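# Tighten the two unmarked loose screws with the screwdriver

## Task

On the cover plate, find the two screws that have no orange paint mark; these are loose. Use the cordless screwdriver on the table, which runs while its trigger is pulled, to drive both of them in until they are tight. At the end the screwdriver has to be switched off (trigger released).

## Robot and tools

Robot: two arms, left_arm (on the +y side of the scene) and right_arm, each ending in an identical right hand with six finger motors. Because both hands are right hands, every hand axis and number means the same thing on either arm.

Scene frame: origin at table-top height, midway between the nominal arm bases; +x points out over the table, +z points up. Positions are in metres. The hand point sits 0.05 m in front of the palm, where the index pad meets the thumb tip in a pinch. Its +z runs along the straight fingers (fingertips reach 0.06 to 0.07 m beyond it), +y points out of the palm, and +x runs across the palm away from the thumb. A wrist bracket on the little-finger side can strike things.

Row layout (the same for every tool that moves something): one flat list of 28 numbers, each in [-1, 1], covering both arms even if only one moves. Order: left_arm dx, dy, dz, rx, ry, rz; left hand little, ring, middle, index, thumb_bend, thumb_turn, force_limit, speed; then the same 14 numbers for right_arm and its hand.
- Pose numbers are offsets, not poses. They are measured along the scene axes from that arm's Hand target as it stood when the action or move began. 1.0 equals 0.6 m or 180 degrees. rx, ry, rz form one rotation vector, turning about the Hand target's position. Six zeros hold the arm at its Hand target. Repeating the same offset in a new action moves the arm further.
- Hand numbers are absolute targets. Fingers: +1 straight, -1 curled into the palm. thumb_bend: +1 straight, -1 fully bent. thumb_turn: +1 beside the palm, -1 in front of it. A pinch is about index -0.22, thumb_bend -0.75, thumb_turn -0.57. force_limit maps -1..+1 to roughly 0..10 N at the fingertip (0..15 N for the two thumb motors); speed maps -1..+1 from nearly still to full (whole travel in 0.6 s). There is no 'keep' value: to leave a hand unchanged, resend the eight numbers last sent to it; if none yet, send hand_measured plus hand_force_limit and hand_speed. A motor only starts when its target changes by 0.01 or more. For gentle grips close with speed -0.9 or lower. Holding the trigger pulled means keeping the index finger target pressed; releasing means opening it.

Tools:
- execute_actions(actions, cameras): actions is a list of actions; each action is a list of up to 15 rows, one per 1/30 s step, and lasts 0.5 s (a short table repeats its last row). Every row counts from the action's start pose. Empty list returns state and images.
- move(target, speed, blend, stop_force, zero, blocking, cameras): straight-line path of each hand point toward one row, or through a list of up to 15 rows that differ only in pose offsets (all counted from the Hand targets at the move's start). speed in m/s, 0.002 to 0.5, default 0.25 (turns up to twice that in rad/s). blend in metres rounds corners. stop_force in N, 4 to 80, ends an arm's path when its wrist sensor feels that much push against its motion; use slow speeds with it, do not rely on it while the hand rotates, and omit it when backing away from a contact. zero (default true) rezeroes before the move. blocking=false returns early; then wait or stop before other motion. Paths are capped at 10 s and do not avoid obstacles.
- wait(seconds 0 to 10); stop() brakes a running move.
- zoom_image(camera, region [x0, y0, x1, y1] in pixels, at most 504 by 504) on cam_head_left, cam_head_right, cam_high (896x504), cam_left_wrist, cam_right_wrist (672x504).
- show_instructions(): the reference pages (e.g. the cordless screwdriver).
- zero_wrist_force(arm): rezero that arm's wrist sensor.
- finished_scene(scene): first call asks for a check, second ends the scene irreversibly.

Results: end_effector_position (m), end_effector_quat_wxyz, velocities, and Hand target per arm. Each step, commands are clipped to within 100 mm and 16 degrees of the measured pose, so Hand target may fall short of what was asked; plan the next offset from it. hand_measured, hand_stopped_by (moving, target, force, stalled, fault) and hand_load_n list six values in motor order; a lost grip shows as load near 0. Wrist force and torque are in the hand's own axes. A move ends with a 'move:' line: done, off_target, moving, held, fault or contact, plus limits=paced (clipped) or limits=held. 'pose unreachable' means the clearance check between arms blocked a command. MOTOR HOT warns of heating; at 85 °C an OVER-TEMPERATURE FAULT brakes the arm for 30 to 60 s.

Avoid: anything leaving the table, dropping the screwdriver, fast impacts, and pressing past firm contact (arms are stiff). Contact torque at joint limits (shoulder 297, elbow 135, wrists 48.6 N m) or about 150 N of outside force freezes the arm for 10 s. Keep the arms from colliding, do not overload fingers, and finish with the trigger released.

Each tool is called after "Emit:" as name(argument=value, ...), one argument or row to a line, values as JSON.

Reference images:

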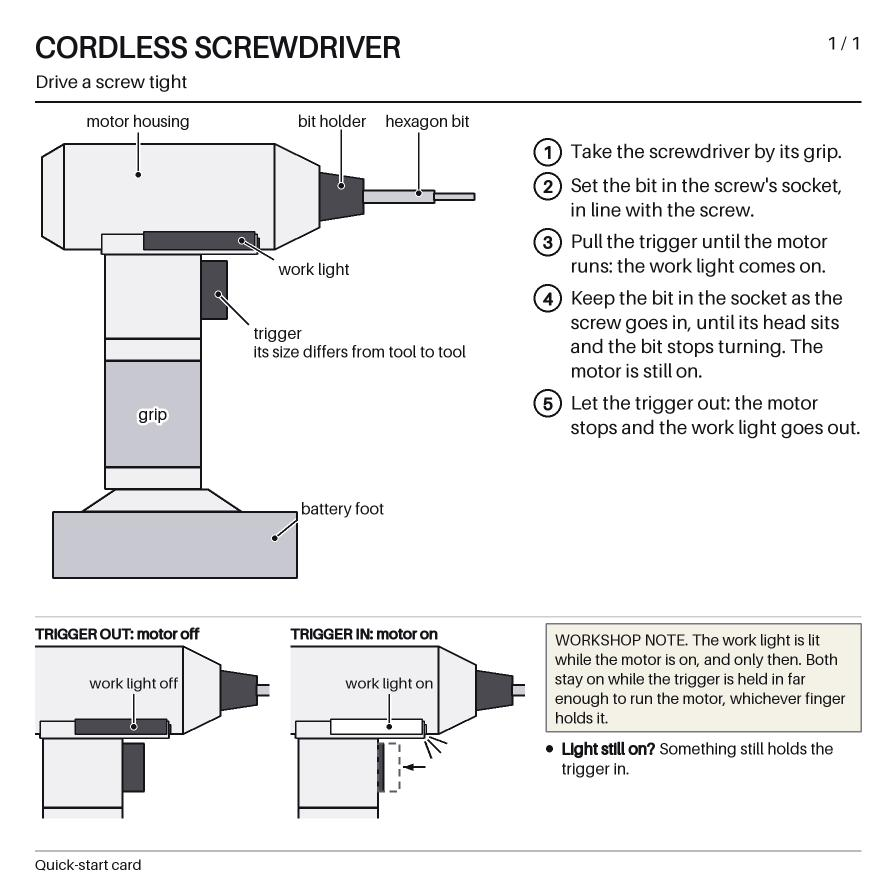

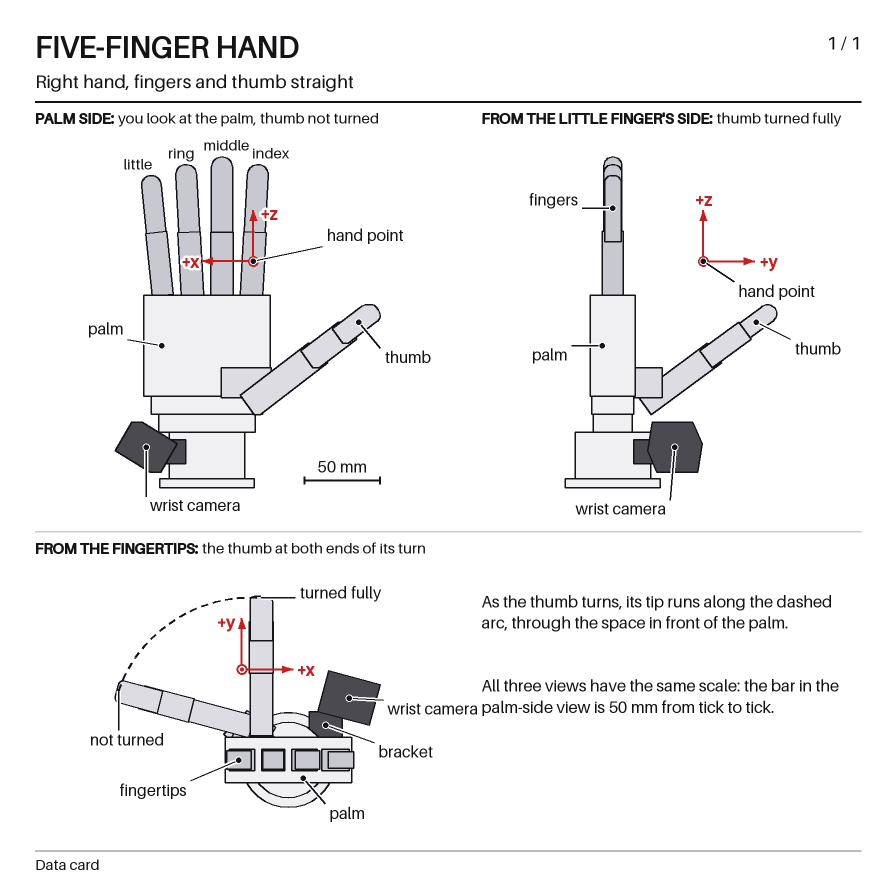

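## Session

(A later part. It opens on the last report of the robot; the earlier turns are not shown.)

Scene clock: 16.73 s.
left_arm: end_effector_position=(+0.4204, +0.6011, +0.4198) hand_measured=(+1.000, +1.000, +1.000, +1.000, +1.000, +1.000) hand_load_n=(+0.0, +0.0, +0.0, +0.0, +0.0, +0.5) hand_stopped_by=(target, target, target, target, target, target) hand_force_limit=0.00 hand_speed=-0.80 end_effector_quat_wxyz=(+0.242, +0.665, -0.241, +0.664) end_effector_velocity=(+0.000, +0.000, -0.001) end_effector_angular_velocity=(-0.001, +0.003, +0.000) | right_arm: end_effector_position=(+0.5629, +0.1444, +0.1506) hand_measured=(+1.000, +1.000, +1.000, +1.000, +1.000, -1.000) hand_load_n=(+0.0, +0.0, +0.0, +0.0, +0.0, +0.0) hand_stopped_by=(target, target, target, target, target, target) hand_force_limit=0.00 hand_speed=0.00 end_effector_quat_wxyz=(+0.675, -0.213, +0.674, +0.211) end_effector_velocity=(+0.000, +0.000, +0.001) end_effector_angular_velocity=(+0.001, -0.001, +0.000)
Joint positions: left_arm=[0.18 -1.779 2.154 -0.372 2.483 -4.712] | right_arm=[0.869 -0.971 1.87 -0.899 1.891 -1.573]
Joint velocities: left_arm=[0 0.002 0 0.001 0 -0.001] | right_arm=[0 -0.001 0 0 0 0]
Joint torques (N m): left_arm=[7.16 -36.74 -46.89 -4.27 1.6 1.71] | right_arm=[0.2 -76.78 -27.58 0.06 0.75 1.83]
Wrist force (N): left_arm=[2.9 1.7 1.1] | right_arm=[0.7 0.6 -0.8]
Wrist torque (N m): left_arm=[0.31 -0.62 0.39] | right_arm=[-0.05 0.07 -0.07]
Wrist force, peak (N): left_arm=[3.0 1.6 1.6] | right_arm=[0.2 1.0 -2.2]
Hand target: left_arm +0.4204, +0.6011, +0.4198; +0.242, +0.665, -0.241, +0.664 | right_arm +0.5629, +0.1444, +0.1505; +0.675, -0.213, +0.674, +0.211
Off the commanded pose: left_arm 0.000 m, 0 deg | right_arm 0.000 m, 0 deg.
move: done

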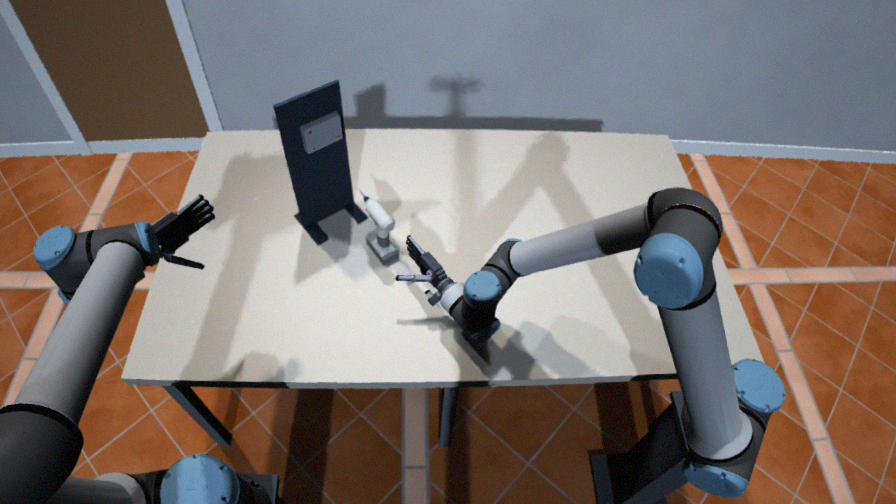

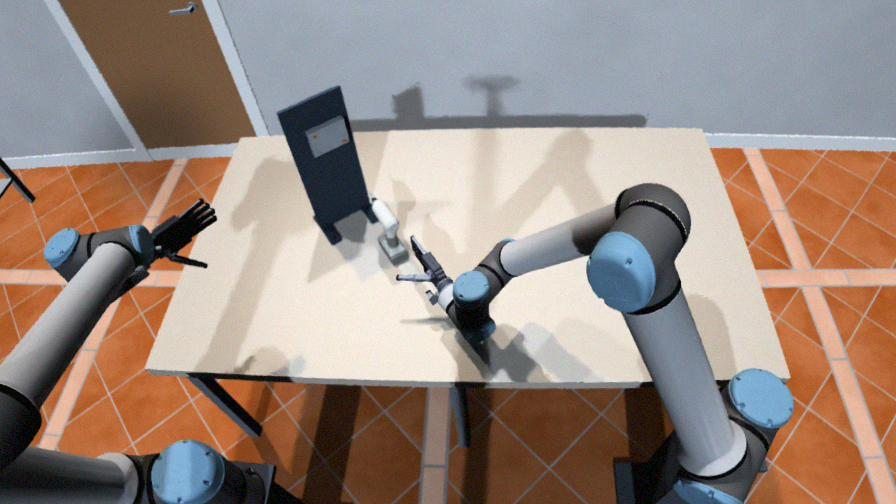

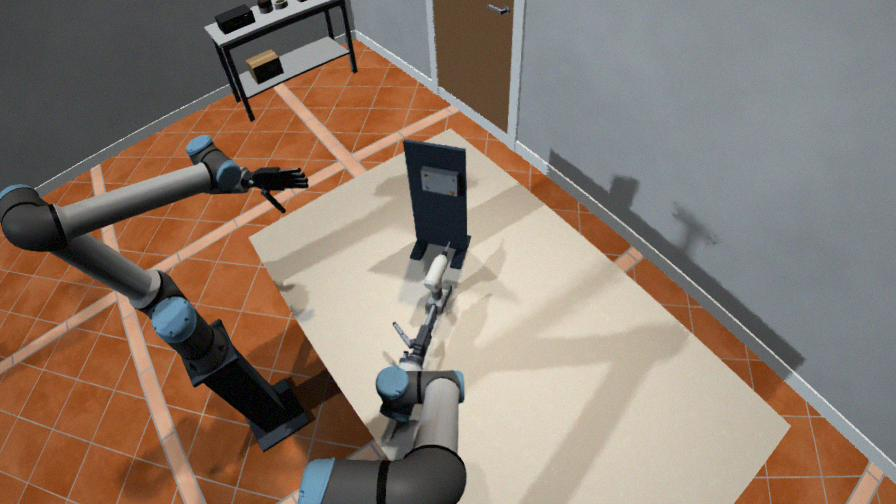

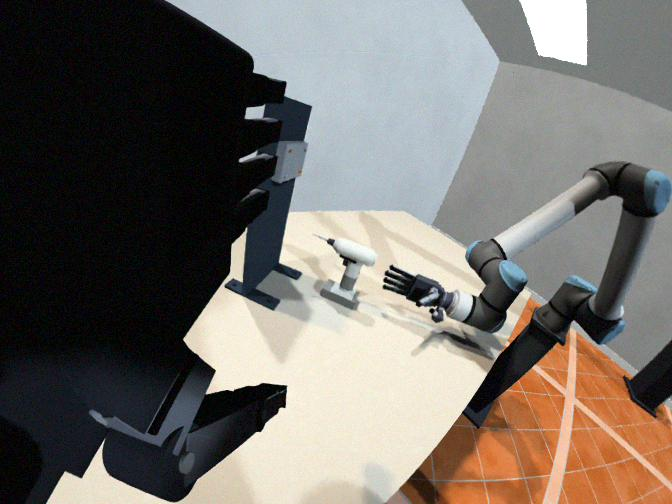

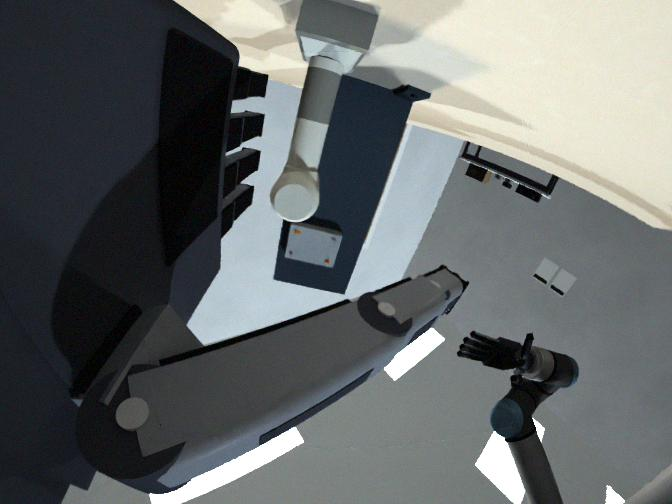

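Emit:
move(
  target=[0,0,0,0,0,0,1,1,1,1,1,1,0,-0.8,0.0855,0.0233,-0.0358,0,0,0,1,1,1,1,1,-1,0,0],
  speed=0.12,
)

Emit:
zoom_image(
  camera="cam_right_wrist",
  region=[220, 0, 420, 260],
)

Emit:
zoom_image(
  camera="cam_left_wrist",
  region=[290, 210, 490, 350],
)

Emit:
zoom_image(
  camera="cam_high",
  region=[380, 230, 480, 400],
)

Emit:
zoom_image(
  camera="cam_head_left",
  region=[340, 170, 480, 310],
)

Scene clock: 19.73 s.
left_arm: end_effector_position=(+0.4204, +0.6011, +0.4198) hand_measured=(+1.000, +1.000, +1.000, +1.000, +1.000, +1.000) hand_load_n=(+0.0, +0.0, +0.0, +0.0, +0.0, +0.0) hand_stopped_by=(target, target, target, target, target, target) hand_force_limit=0.00 hand_speed=-0.80 end_effector_quat_wxyz=(+0.242, +0.665, -0.241, +0.664) end_effector_velocity=(+0.000, +0.000, +0.000) end_effector_angular_velocity=(+0.000, +0.001, +0.000) | right_arm: end_effector_position=(+0.6143, +0.1585, +0.1291) hand_measured=(+1.000, +1.000, +1.000, +1.000, +1.000, -1.000) hand_load_n=(+0.0, +0.0, +0.0, +0.0, +0.0, +0.0) hand_stopped_by=(target, target, target, target, target, target) hand_force_limit=0.00 hand_speed=0.00 end_effector_quat_wxyz=(+0.675, -0.213, +0.674, +0.211) end_effector_velocity=(-0.002, -0.001, +0.000) end_effector_angular_velocity=(-0.001, +0.001, -0.001)
Joint positions: left_arm=[0.18 -1.779 2.154 -0.372 2.483 -4.712] | right_arm=[0.824 -0.906 1.798 -0.893 1.846 -1.573]
Joint velocities: left_arm=[0 0.001 0 0 0 0] | right_arm=[0.001 -0.002 0.004 -0.001 0.002 0]
Joint torques (N m): left_arm=[5.94 -38.1 -51.34 -3.86 0.63 0.36] | right_arm=[10.13 -98.81 -22.03 -2.92 2.39 2]
Wrist force (N): left_arm=[2.3 1.4 1.1] | right_arm=[1.1 -0.1 -0.5]
Wrist torque (N m): left_arm=[0.26 -0.53 0.34] | right_arm=[-0.16 0.00 -0.07]
Wrist force, peak (N): left_arm=[3.0 1.7 1.1] | right_arm=[0.1 0.6 -2.0]
Hand target: left_arm +0.4204, +0.6011, +0.4198; +0.242, +0.665, -0.241, +0.664 | right_arm +0.6142, +0.1585, +0.1291; +0.675, -0.213, +0.674, +0.211
Off the commanded pose: left_arm 0.000 m, 0 deg | right_arm 0.000 m, 0 deg.
move: done

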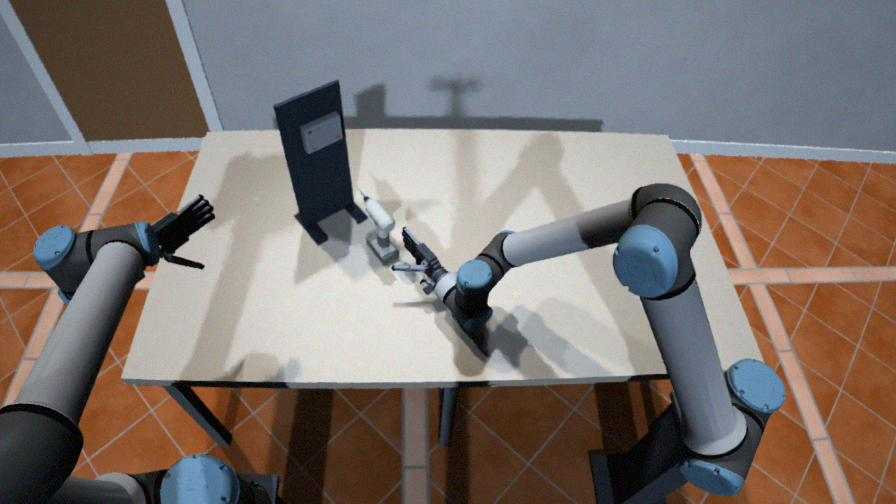

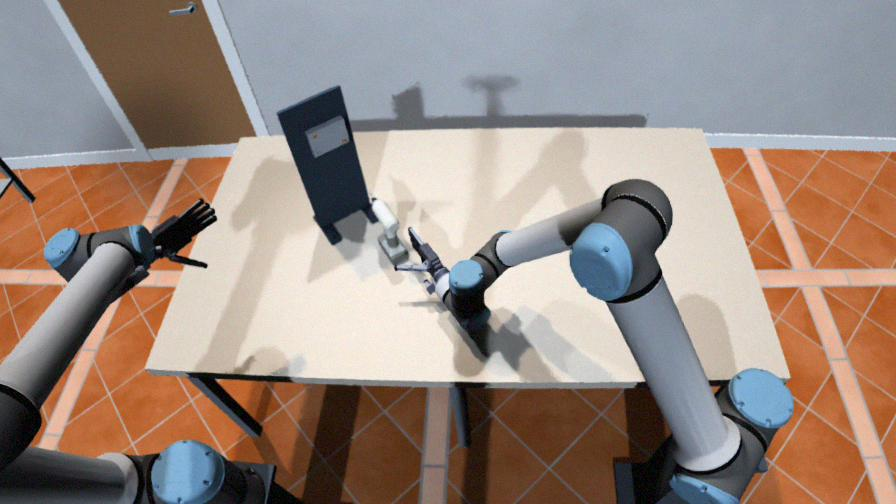

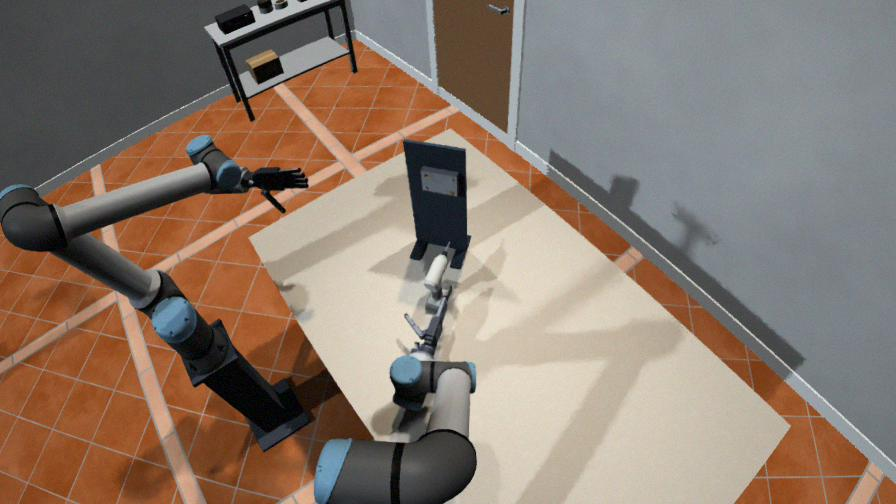

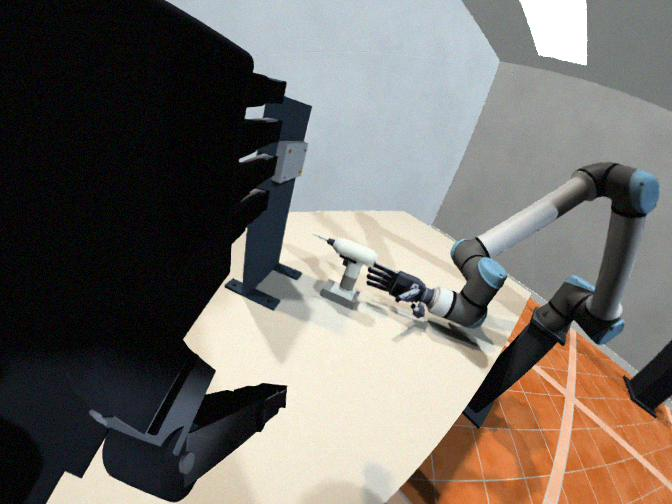

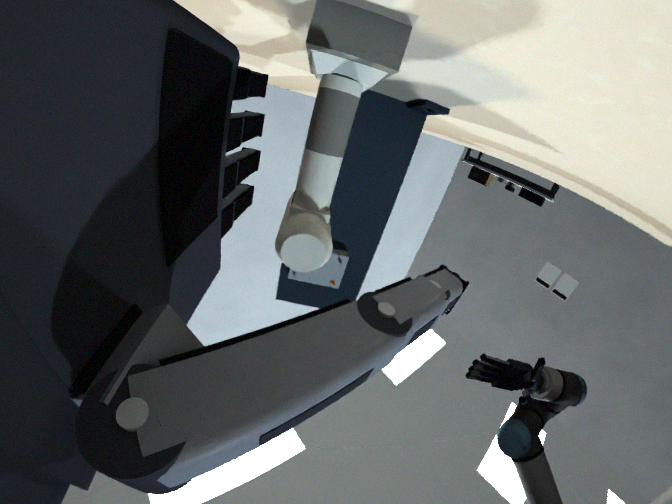

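Scaled by 1.938 from the camera's 672x504 image, which has a finer 960x720 frame.

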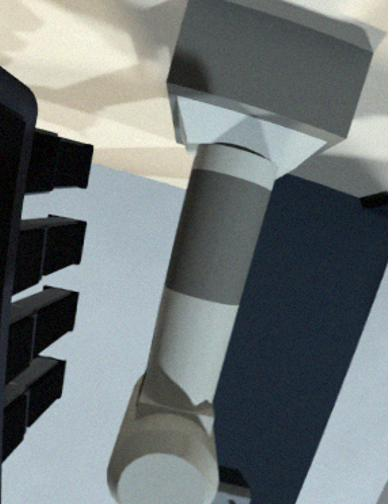

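Scaled by 2.520 from the camera's 672x504 image, which has a finer 960x720 frame.

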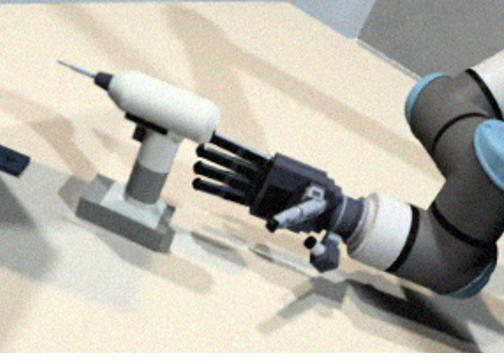

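Scaled by 2.965.

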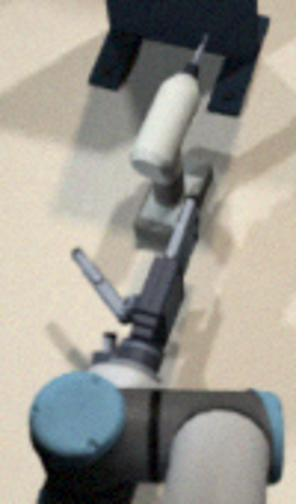

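Scaled by 3.600.

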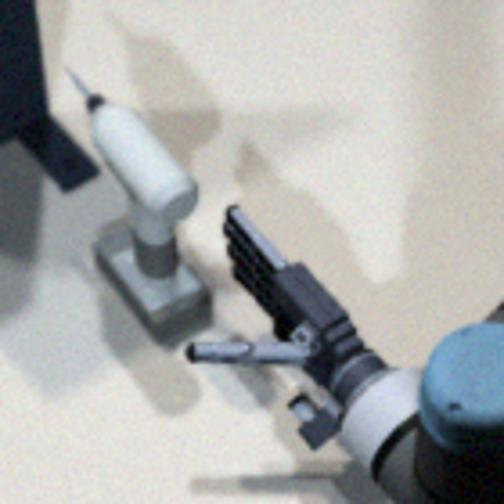

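Emit:
move(
  target=[0,0,0,0,0,0,1,1,1,1,1,1,0,-0.8,0.1365,0.0957,0.003,0,0,0,1,1,1,1,1,-1,0,0],
  speed=0.1,
)

Emit:
zoom_image(
  camera="cam_right_wrist",
  region=[170, 0, 470, 400],
)

Emit:
zoom_image(
  camera="cam_left_wrist",
  region=[300, 220, 440, 330],
)

Emit:
zoom_image(
  camera="cam_high",
  region=[380, 230, 480, 400],
)

Emit:
zoom_image(
  camera="cam_head_left",
  region=[340, 170, 480, 310],
)

Scene clock: 21.73 s.
left_arm: end_effector_position=(+0.4204, +0.6011, +0.4198) hand_measured=(+1.000, +1.000, +1.000, +1.000, +1.000, +1.000) hand_load_n=(+0.0, +0.0, +0.0, +0.0, +0.0, +0.0) hand_stopped_by=(target, target, target, target, target, target) hand_force_limit=0.00 hand_speed=-0.80 end_effector_quat_wxyz=(+0.242, +0.665, -0.241, +0.664) end_effector_velocity=(+0.000, +0.000, +0.000) end_effector_angular_velocity=(+0.000, +0.000, +0.001) | right_arm: end_effector_position=(+0.6961, +0.2159, +0.1309) hand_measured=(+1.000, +1.000, +1.000, +1.000, +1.000, -1.000) hand_load_n=(+0.0, +0.0, +0.0, +0.0, +0.0, -0.5) hand_stopped_by=(target, target, target, target, target, target) hand_force_limit=0.00 hand_speed=0.00 end_effector_quat_wxyz=(+0.675, -0.213, +0.674, +0.211) end_effector_velocity=(+0.000, +0.000, +0.000) end_effector_angular_velocity=(+0.000, +0.000, +0.000)
Joint positions: left_arm=[0.18 -1.779 2.154 -0.372 2.483 -4.712] | right_arm=[0.792 -0.808 1.592 -0.785 1.814 -1.573]
Joint velocities: left_arm=[0.001 0 0 0 0 0] | right_arm=[0 0 0 0 0 0]
Joint torques (N m): left_arm=[7.21 -35.63 -50.93 -3.51 -0.03 -0.06] | right_arm=[16.78 -97.62 -34.64 -4.78 2.34 1.82]
Wrist force (N): left_arm=[2.9 1.5 1.2] | right_arm=[0.4 0.4 -0.4]
Wrist torque (N m): left_arm=[0.27 -0.62 0.37] | right_arm=[-0.11 0.11 -0.11]
Wrist force, peak (N): left_arm=[2.9 1.3 1.7] | right_arm=[0.7 0.4 -1.8]
Hand target: left_arm +0.4204, +0.6011, +0.4198; +0.242, +0.665, -0.241, +0.664 | right_arm +0.6961, +0.2161, +0.1310; +0.675, -0.213, +0.674, +0.211
Off the commanded pose: left_arm 0.000 m, 0 deg | right_arm 0.000 m, 0 deg.
move: done

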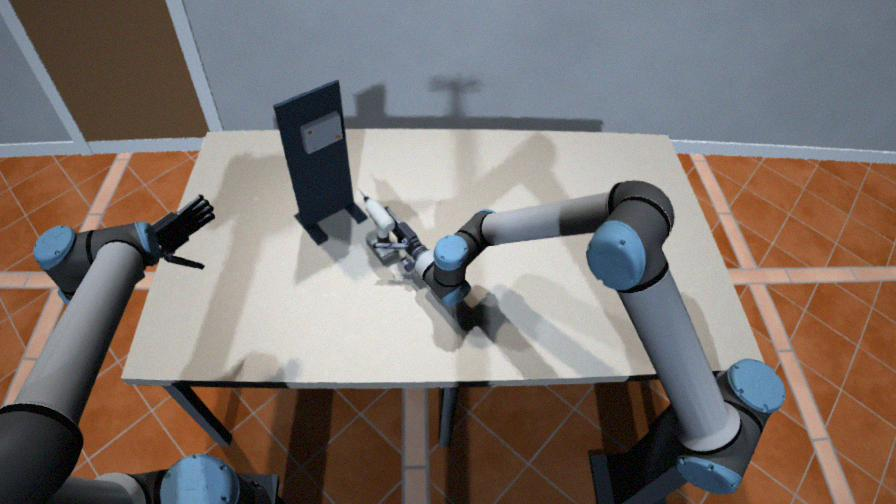

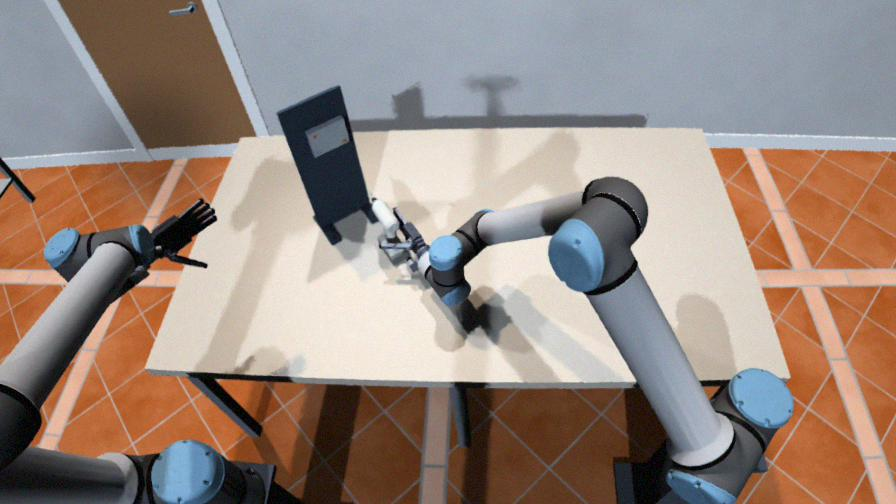

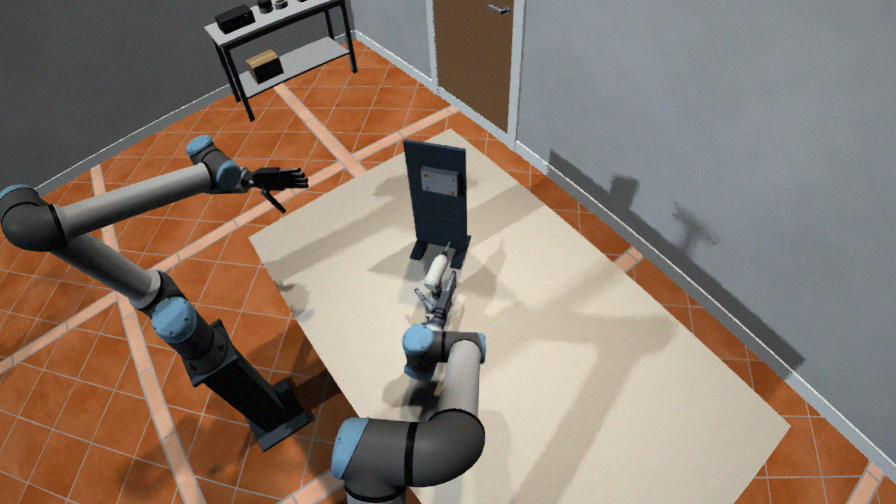

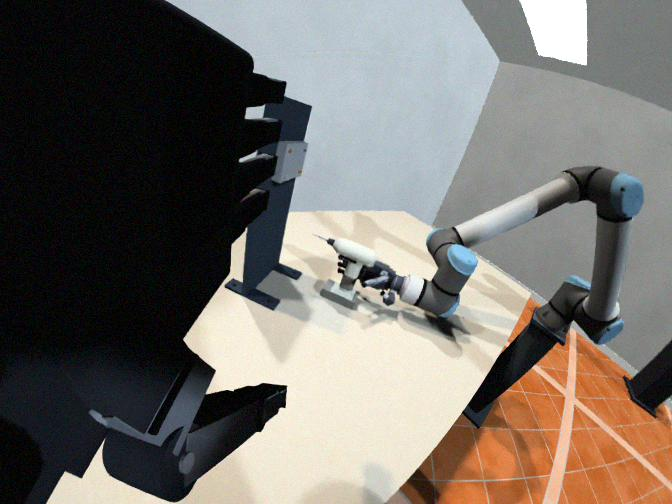

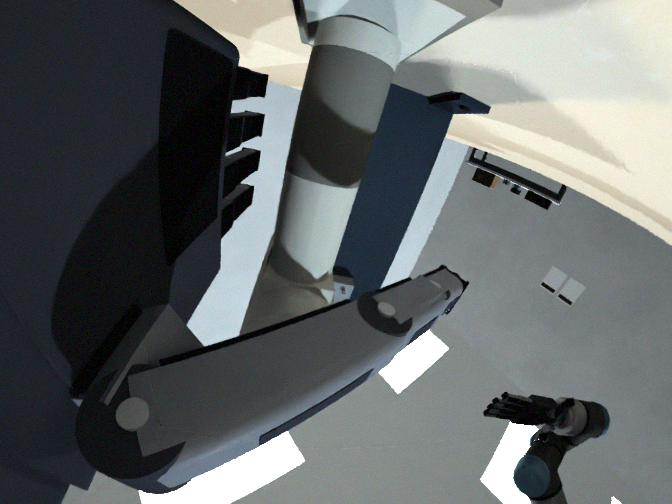

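Scaled by 1.260 from the camera's 672x504 image, which has a finer 960x720 frame.

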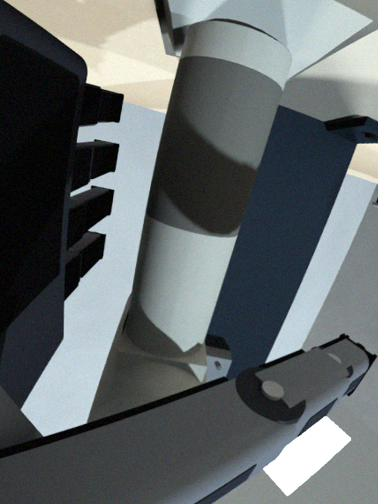

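Scaled by 3.600 from the camera's 672x504 image, which has a finer 960x720 frame.

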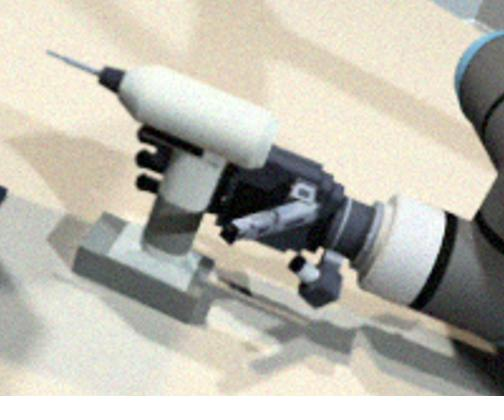

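Scaled by 2.965.

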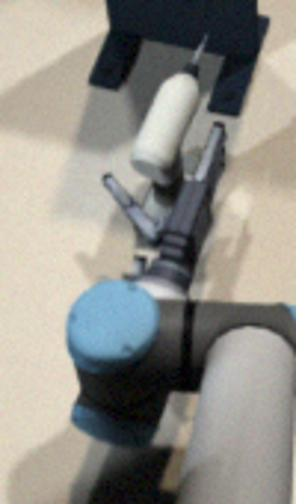

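Scaled by 3.600.

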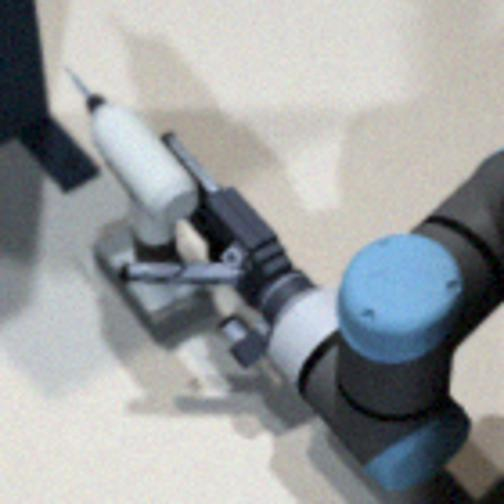

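Emit:
move(
  target=[0,0,0,0,0,0,1,1,1,1,1,1,0,-0.8,0.0614,0.043,0,0,0,0,1,1,1,1,1,-1,0,0],
  speed=0.06,
)

Emit:
zoom_image(
  camera="cam_right_wrist",
  region=[170, 0, 470, 400],
)

Emit:
zoom_image(
  camera="cam_left_wrist",
  region=[300, 220, 440, 330],
)

Emit:
zoom_image(
  camera="cam_high",
  region=[380, 230, 480, 400],
)

Emit:
zoom_image(
  camera="cam_head_left",
  region=[340, 170, 480, 310],
)

Scene clock: 23.37 s.
left_arm: end_effector_position=(+0.4204, +0.6011, +0.4198) hand_measured=(+1.000, +1.000, +1.000, +1.000, +1.000, +1.000) hand_load_n=(+0.0, +0.0, +0.0, +0.0, +0.0, +0.0) hand_stopped_by=(target, target, target, target, target, target) hand_force_limit=0.00 hand_speed=-0.80 end_effector_quat_wxyz=(+0.242, +0.665, -0.241, +0.664) end_effector_velocity=(+0.000, +0.000, +0.000) end_effector_angular_velocity=(+0.000, +0.000, -0.001) | right_arm: end_effector_position=(+0.7330, +0.2418, +0.1309) hand_measured=(+1.000, +1.000, +1.000, +1.000, +1.000, -1.000) hand_load_n=(+0.0, +0.0, +0.0, +0.0, +0.0, -0.5) hand_stopped_by=(target, target, target, target, target, target) hand_force_limit=0.00 hand_speed=0.00 end_effector_quat_wxyz=(+0.675, -0.213, +0.674, +0.211) end_effector_velocity=(-0.001, -0.001, +0.002) end_effector_angular_velocity=(+0.002, -0.002, -0.001)
Joint positions: left_arm=[0.18 -1.779 2.154 -0.372 2.483 -4.712] | right_arm=[0.78 -0.759 1.491 -0.733 1.802 -1.573]
Joint velocities: left_arm=[0 0 0 0 0 0] | right_arm=[0 -0.003 0.004 -0.004 0.001 0]
Joint torques (N m): left_arm=[5.7 -39.32 -51.07 -3.83 0.01 -1.27] | right_arm=[11.58 -109.65 -27.01 -4.88 1.29 1.83]
Wrist force (N): left_arm=[2.6 1.7 1.0] | right_arm=[0.4 0.3 -0.2]
Wrist torque (N m): left_arm=[0.32 -0.57 0.37] | right_arm=[-0.13 0.10 -0.11]
Wrist force, peak (N): left_arm=[3.0 1.4 1.5] | right_arm=[0.4 0.8 -1.1]
Hand target: left_arm +0.4204, +0.6011, +0.4198; +0.242, +0.665, -0.241, +0.664 | right_arm +0.7329, +0.2419, +0.1311; +0.675, -0.213, +0.674, +0.211
Off the commanded pose: left_arm 0.000 m, 0 deg | right_arm 0.000 m, 0 deg.
move: done

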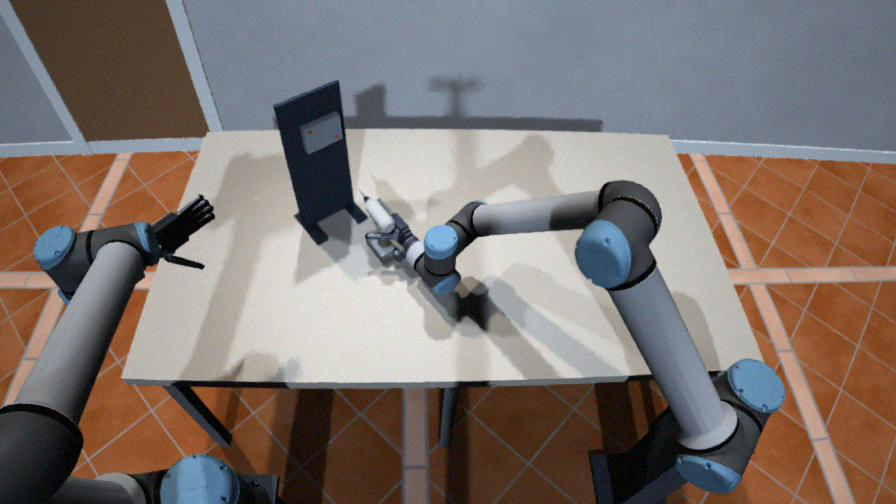

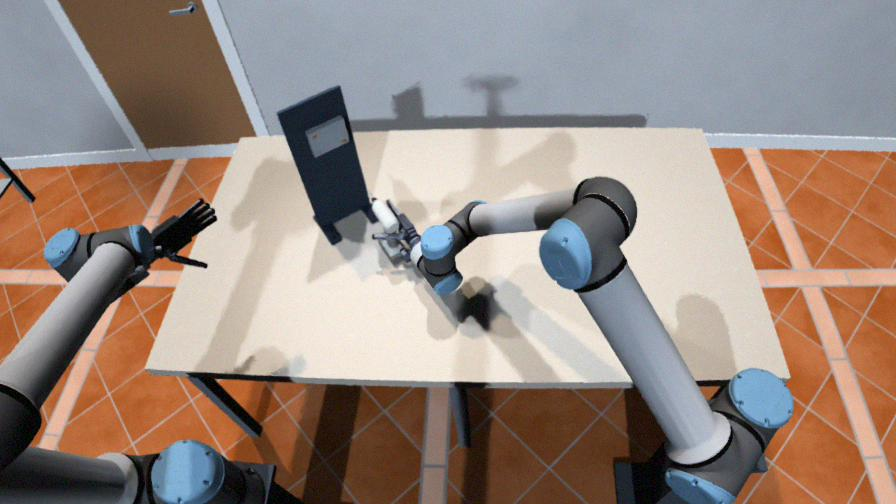

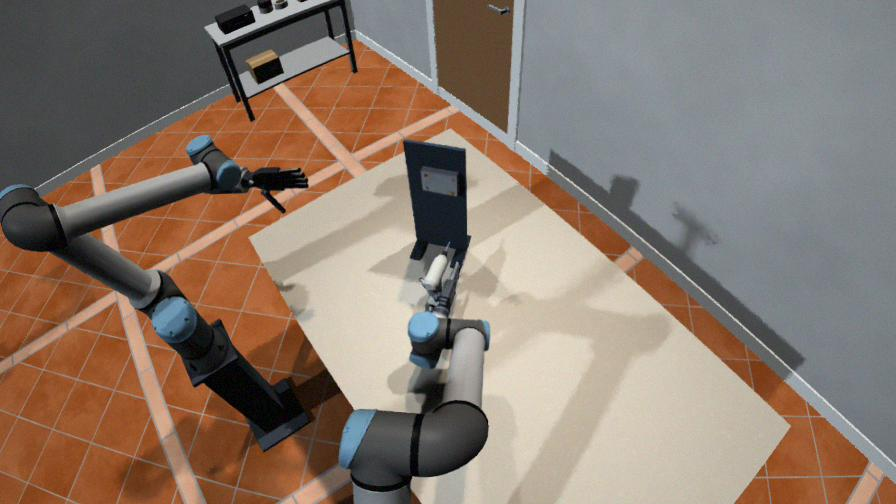

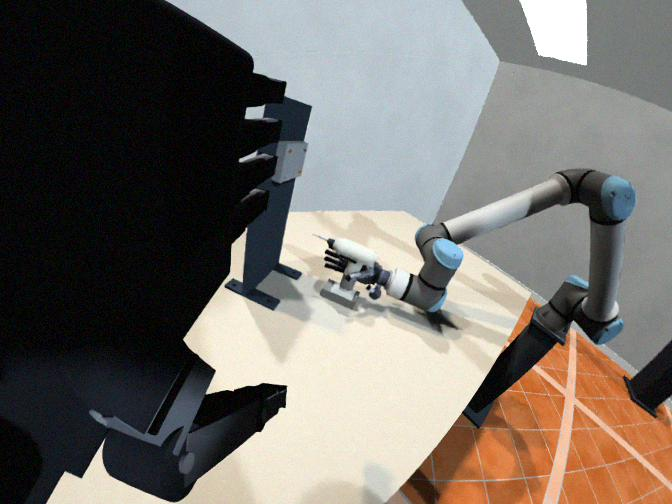

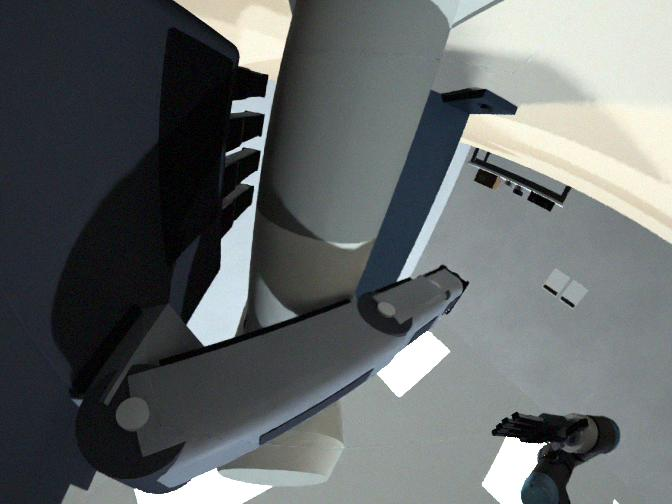

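Scaled by 1.260 from the camera's 672x504 image, which has a finer 960x720 frame.

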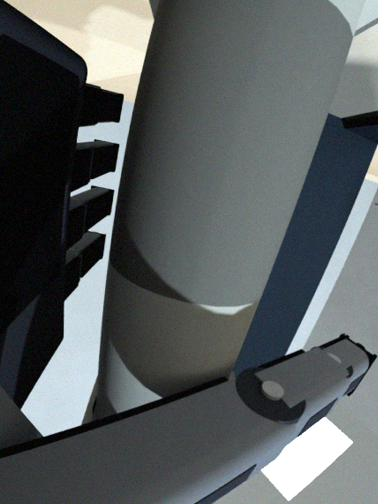

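Scaled by 3.600 from the camera's 672x504 image, which has a finer 960x720 frame.

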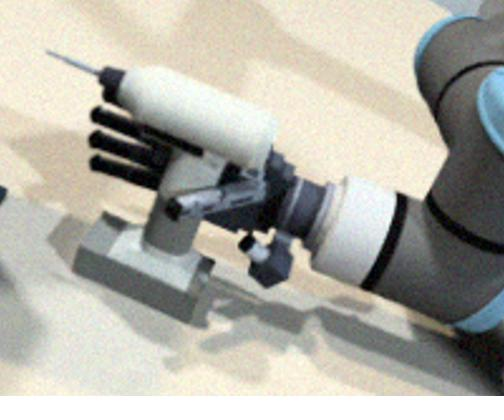

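Scaled by 2.965.

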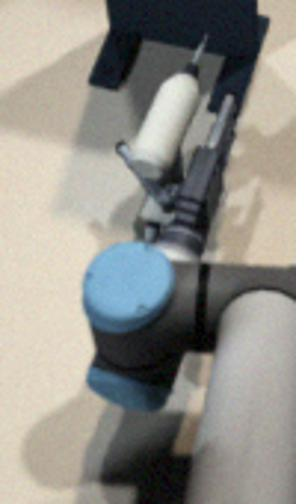

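Scaled by 3.600.

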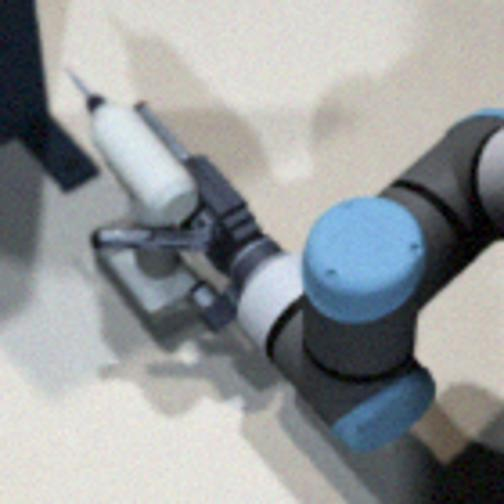

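Emit:
zoom_image(
  camera="cam_left_wrist",
  region=[310, 230, 390, 290],
)

Emit:
zoom_image(
  camera="cam_high",
  region=[410, 230, 470, 310],
)

Scaled by 6.300 from the camera's 672x504 image, which has a finer 960x720 frame.

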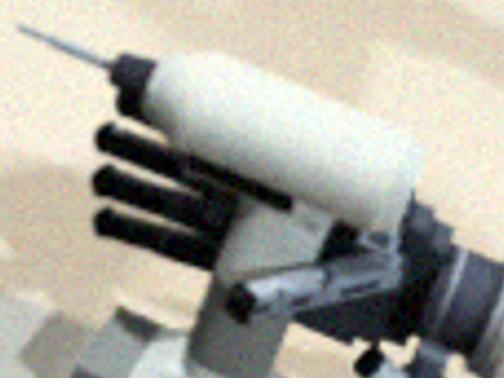

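Scaled by 6.300.

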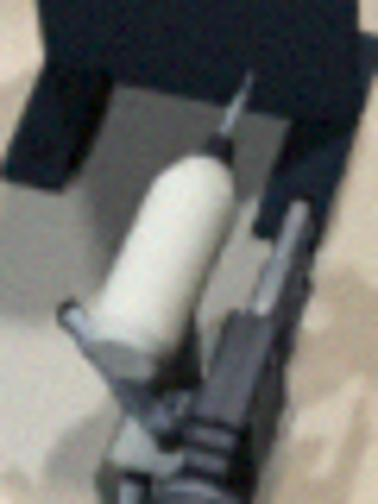

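Emit:
move(
  target=[0,0,0,0,0,0,1,1,1,1,1,1,0,-0.8,-0.0067,0.0095,0,0,0,0,1,1,1,1,1,-1,0,0],
  speed=0.03,
)

Emit:
zoom_image(
  camera="cam_right_wrist",
  region=[170, 0, 470, 400],
)

Scene clock: 24.97 s.
left_arm: end_effector_position=(+0.4204, +0.6011, +0.4198) hand_measured=(+1.000, +1.000, +1.000, +1.000, +1.000, +1.000) hand_load_n=(+0.0, +0.0, +0.0, +0.0, +0.5, +0.0) hand_stopped_by=(target, target, target, target, target, target) hand_force_limit=0.00 hand_speed=-0.80 end_effector_quat_wxyz=(+0.242, +0.665, -0.241, +0.664) end_effector_velocity=(+0.000, +0.001, +0.000) end_effector_angular_velocity=(+0.000, +0.000, +0.001) | right_arm: end_effector_position=(+0.7288, +0.2478, +0.1311) hand_measured=(+1.000, +1.000, +1.000, +1.000, +1.000, -1.000) hand_load_n=(+0.0, +0.0, +0.0, +0.0, +0.0, -0.5) hand_stopped_by=(target, target, target, target, target, target) hand_force_limit=0.00 hand_speed=0.00 end_effector_quat_wxyz=(+0.675, -0.213, +0.674, +0.211) end_effector_velocity=(+0.000, +0.000, -0.002) end_effector_angular_velocity=(-0.002, +0.002, +0.000)
Joint positions: left_arm=[0.18 -1.779 2.154 -0.372 2.483 -4.712] | right_arm=[0.788 -0.755 1.484 -0.729 1.81 -1.573]
Joint velocities: left_arm=[0.002 0 0 0 0 0] | right_arm=[0 0.002 0 0.001 0 0]
Joint torques (N m): left_arm=[8.04 -35.18 -50.72 -3.34 -0.26 -1.47] | right_arm=[-8.2 -100.59 -30.33 -0.8 0.12 0.2]
Wrist force (N): left_arm=[2.4 1.4 1.4] | right_arm=[0.7 0.2 -0.2]
Wrist torque (N m): left_arm=[0.25 -0.55 0.34] | right_arm=[-0.14 0.05 -0.09]
Wrist force, peak (N): left_arm=[3.0 1.6 1.2] | right_arm=[1.0 0.3 0.0]
Hand target: left_arm +0.4204, +0.6011, +0.4198; +0.242, +0.665, -0.241, +0.664 | right_arm +0.7289, +0.2476, +0.1311; +0.675, -0.213, +0.674, +0.211
Off the commanded pose: left_arm 0.000 m, 0 deg | right_arm 0.000 m, 0 deg.
move: done

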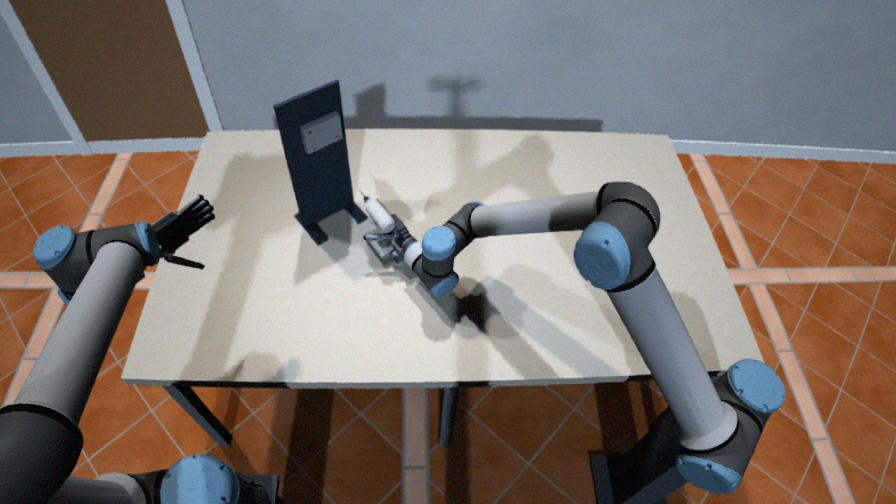

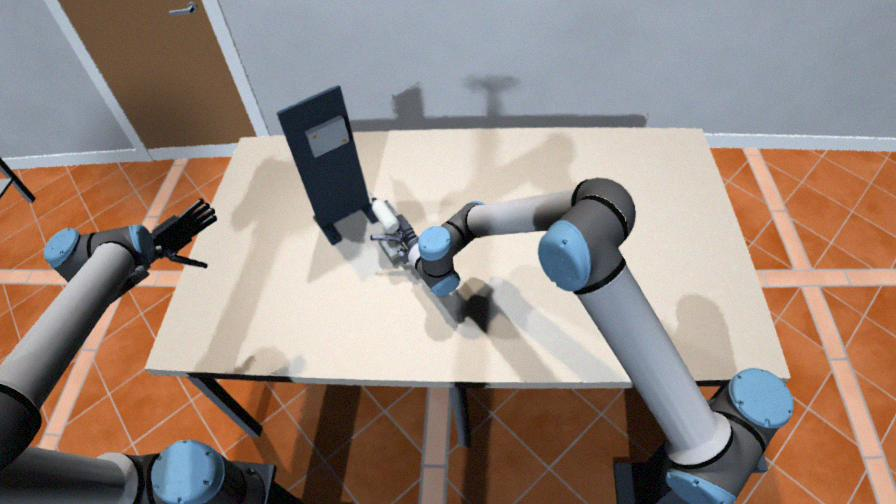

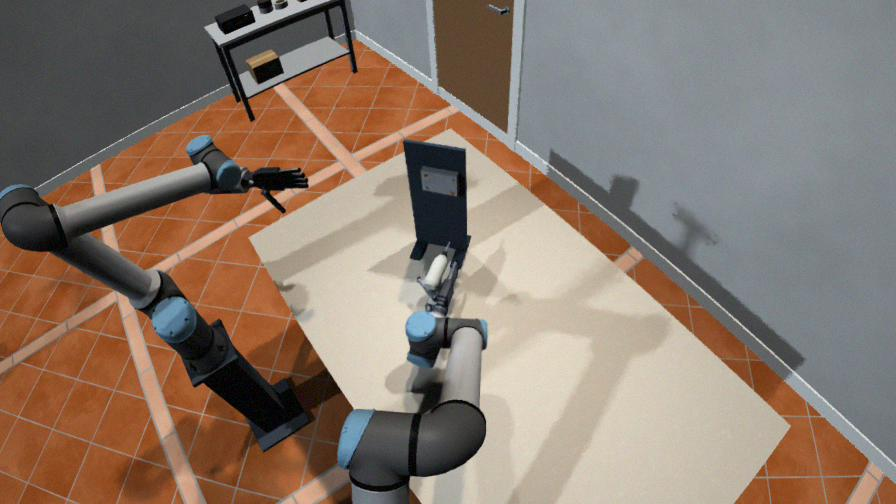

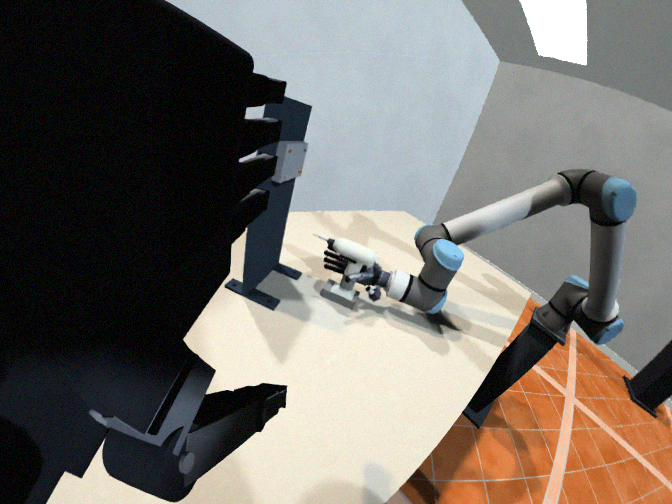

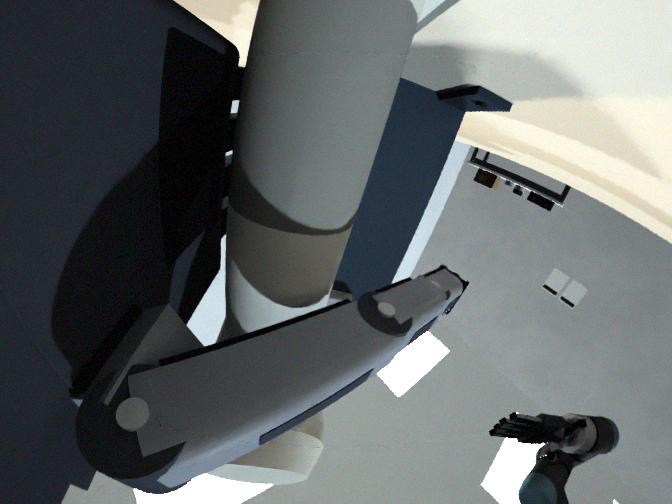

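Scaled by 1.260 from the camera's 672x504 image, which has a finer 960x720 frame.

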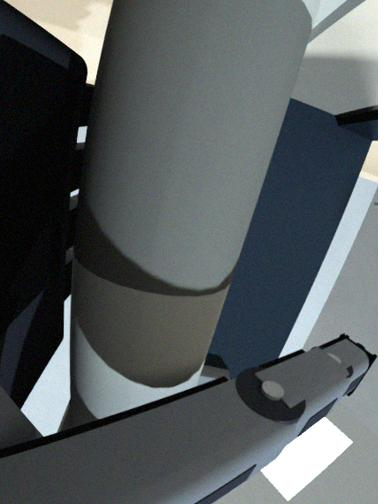

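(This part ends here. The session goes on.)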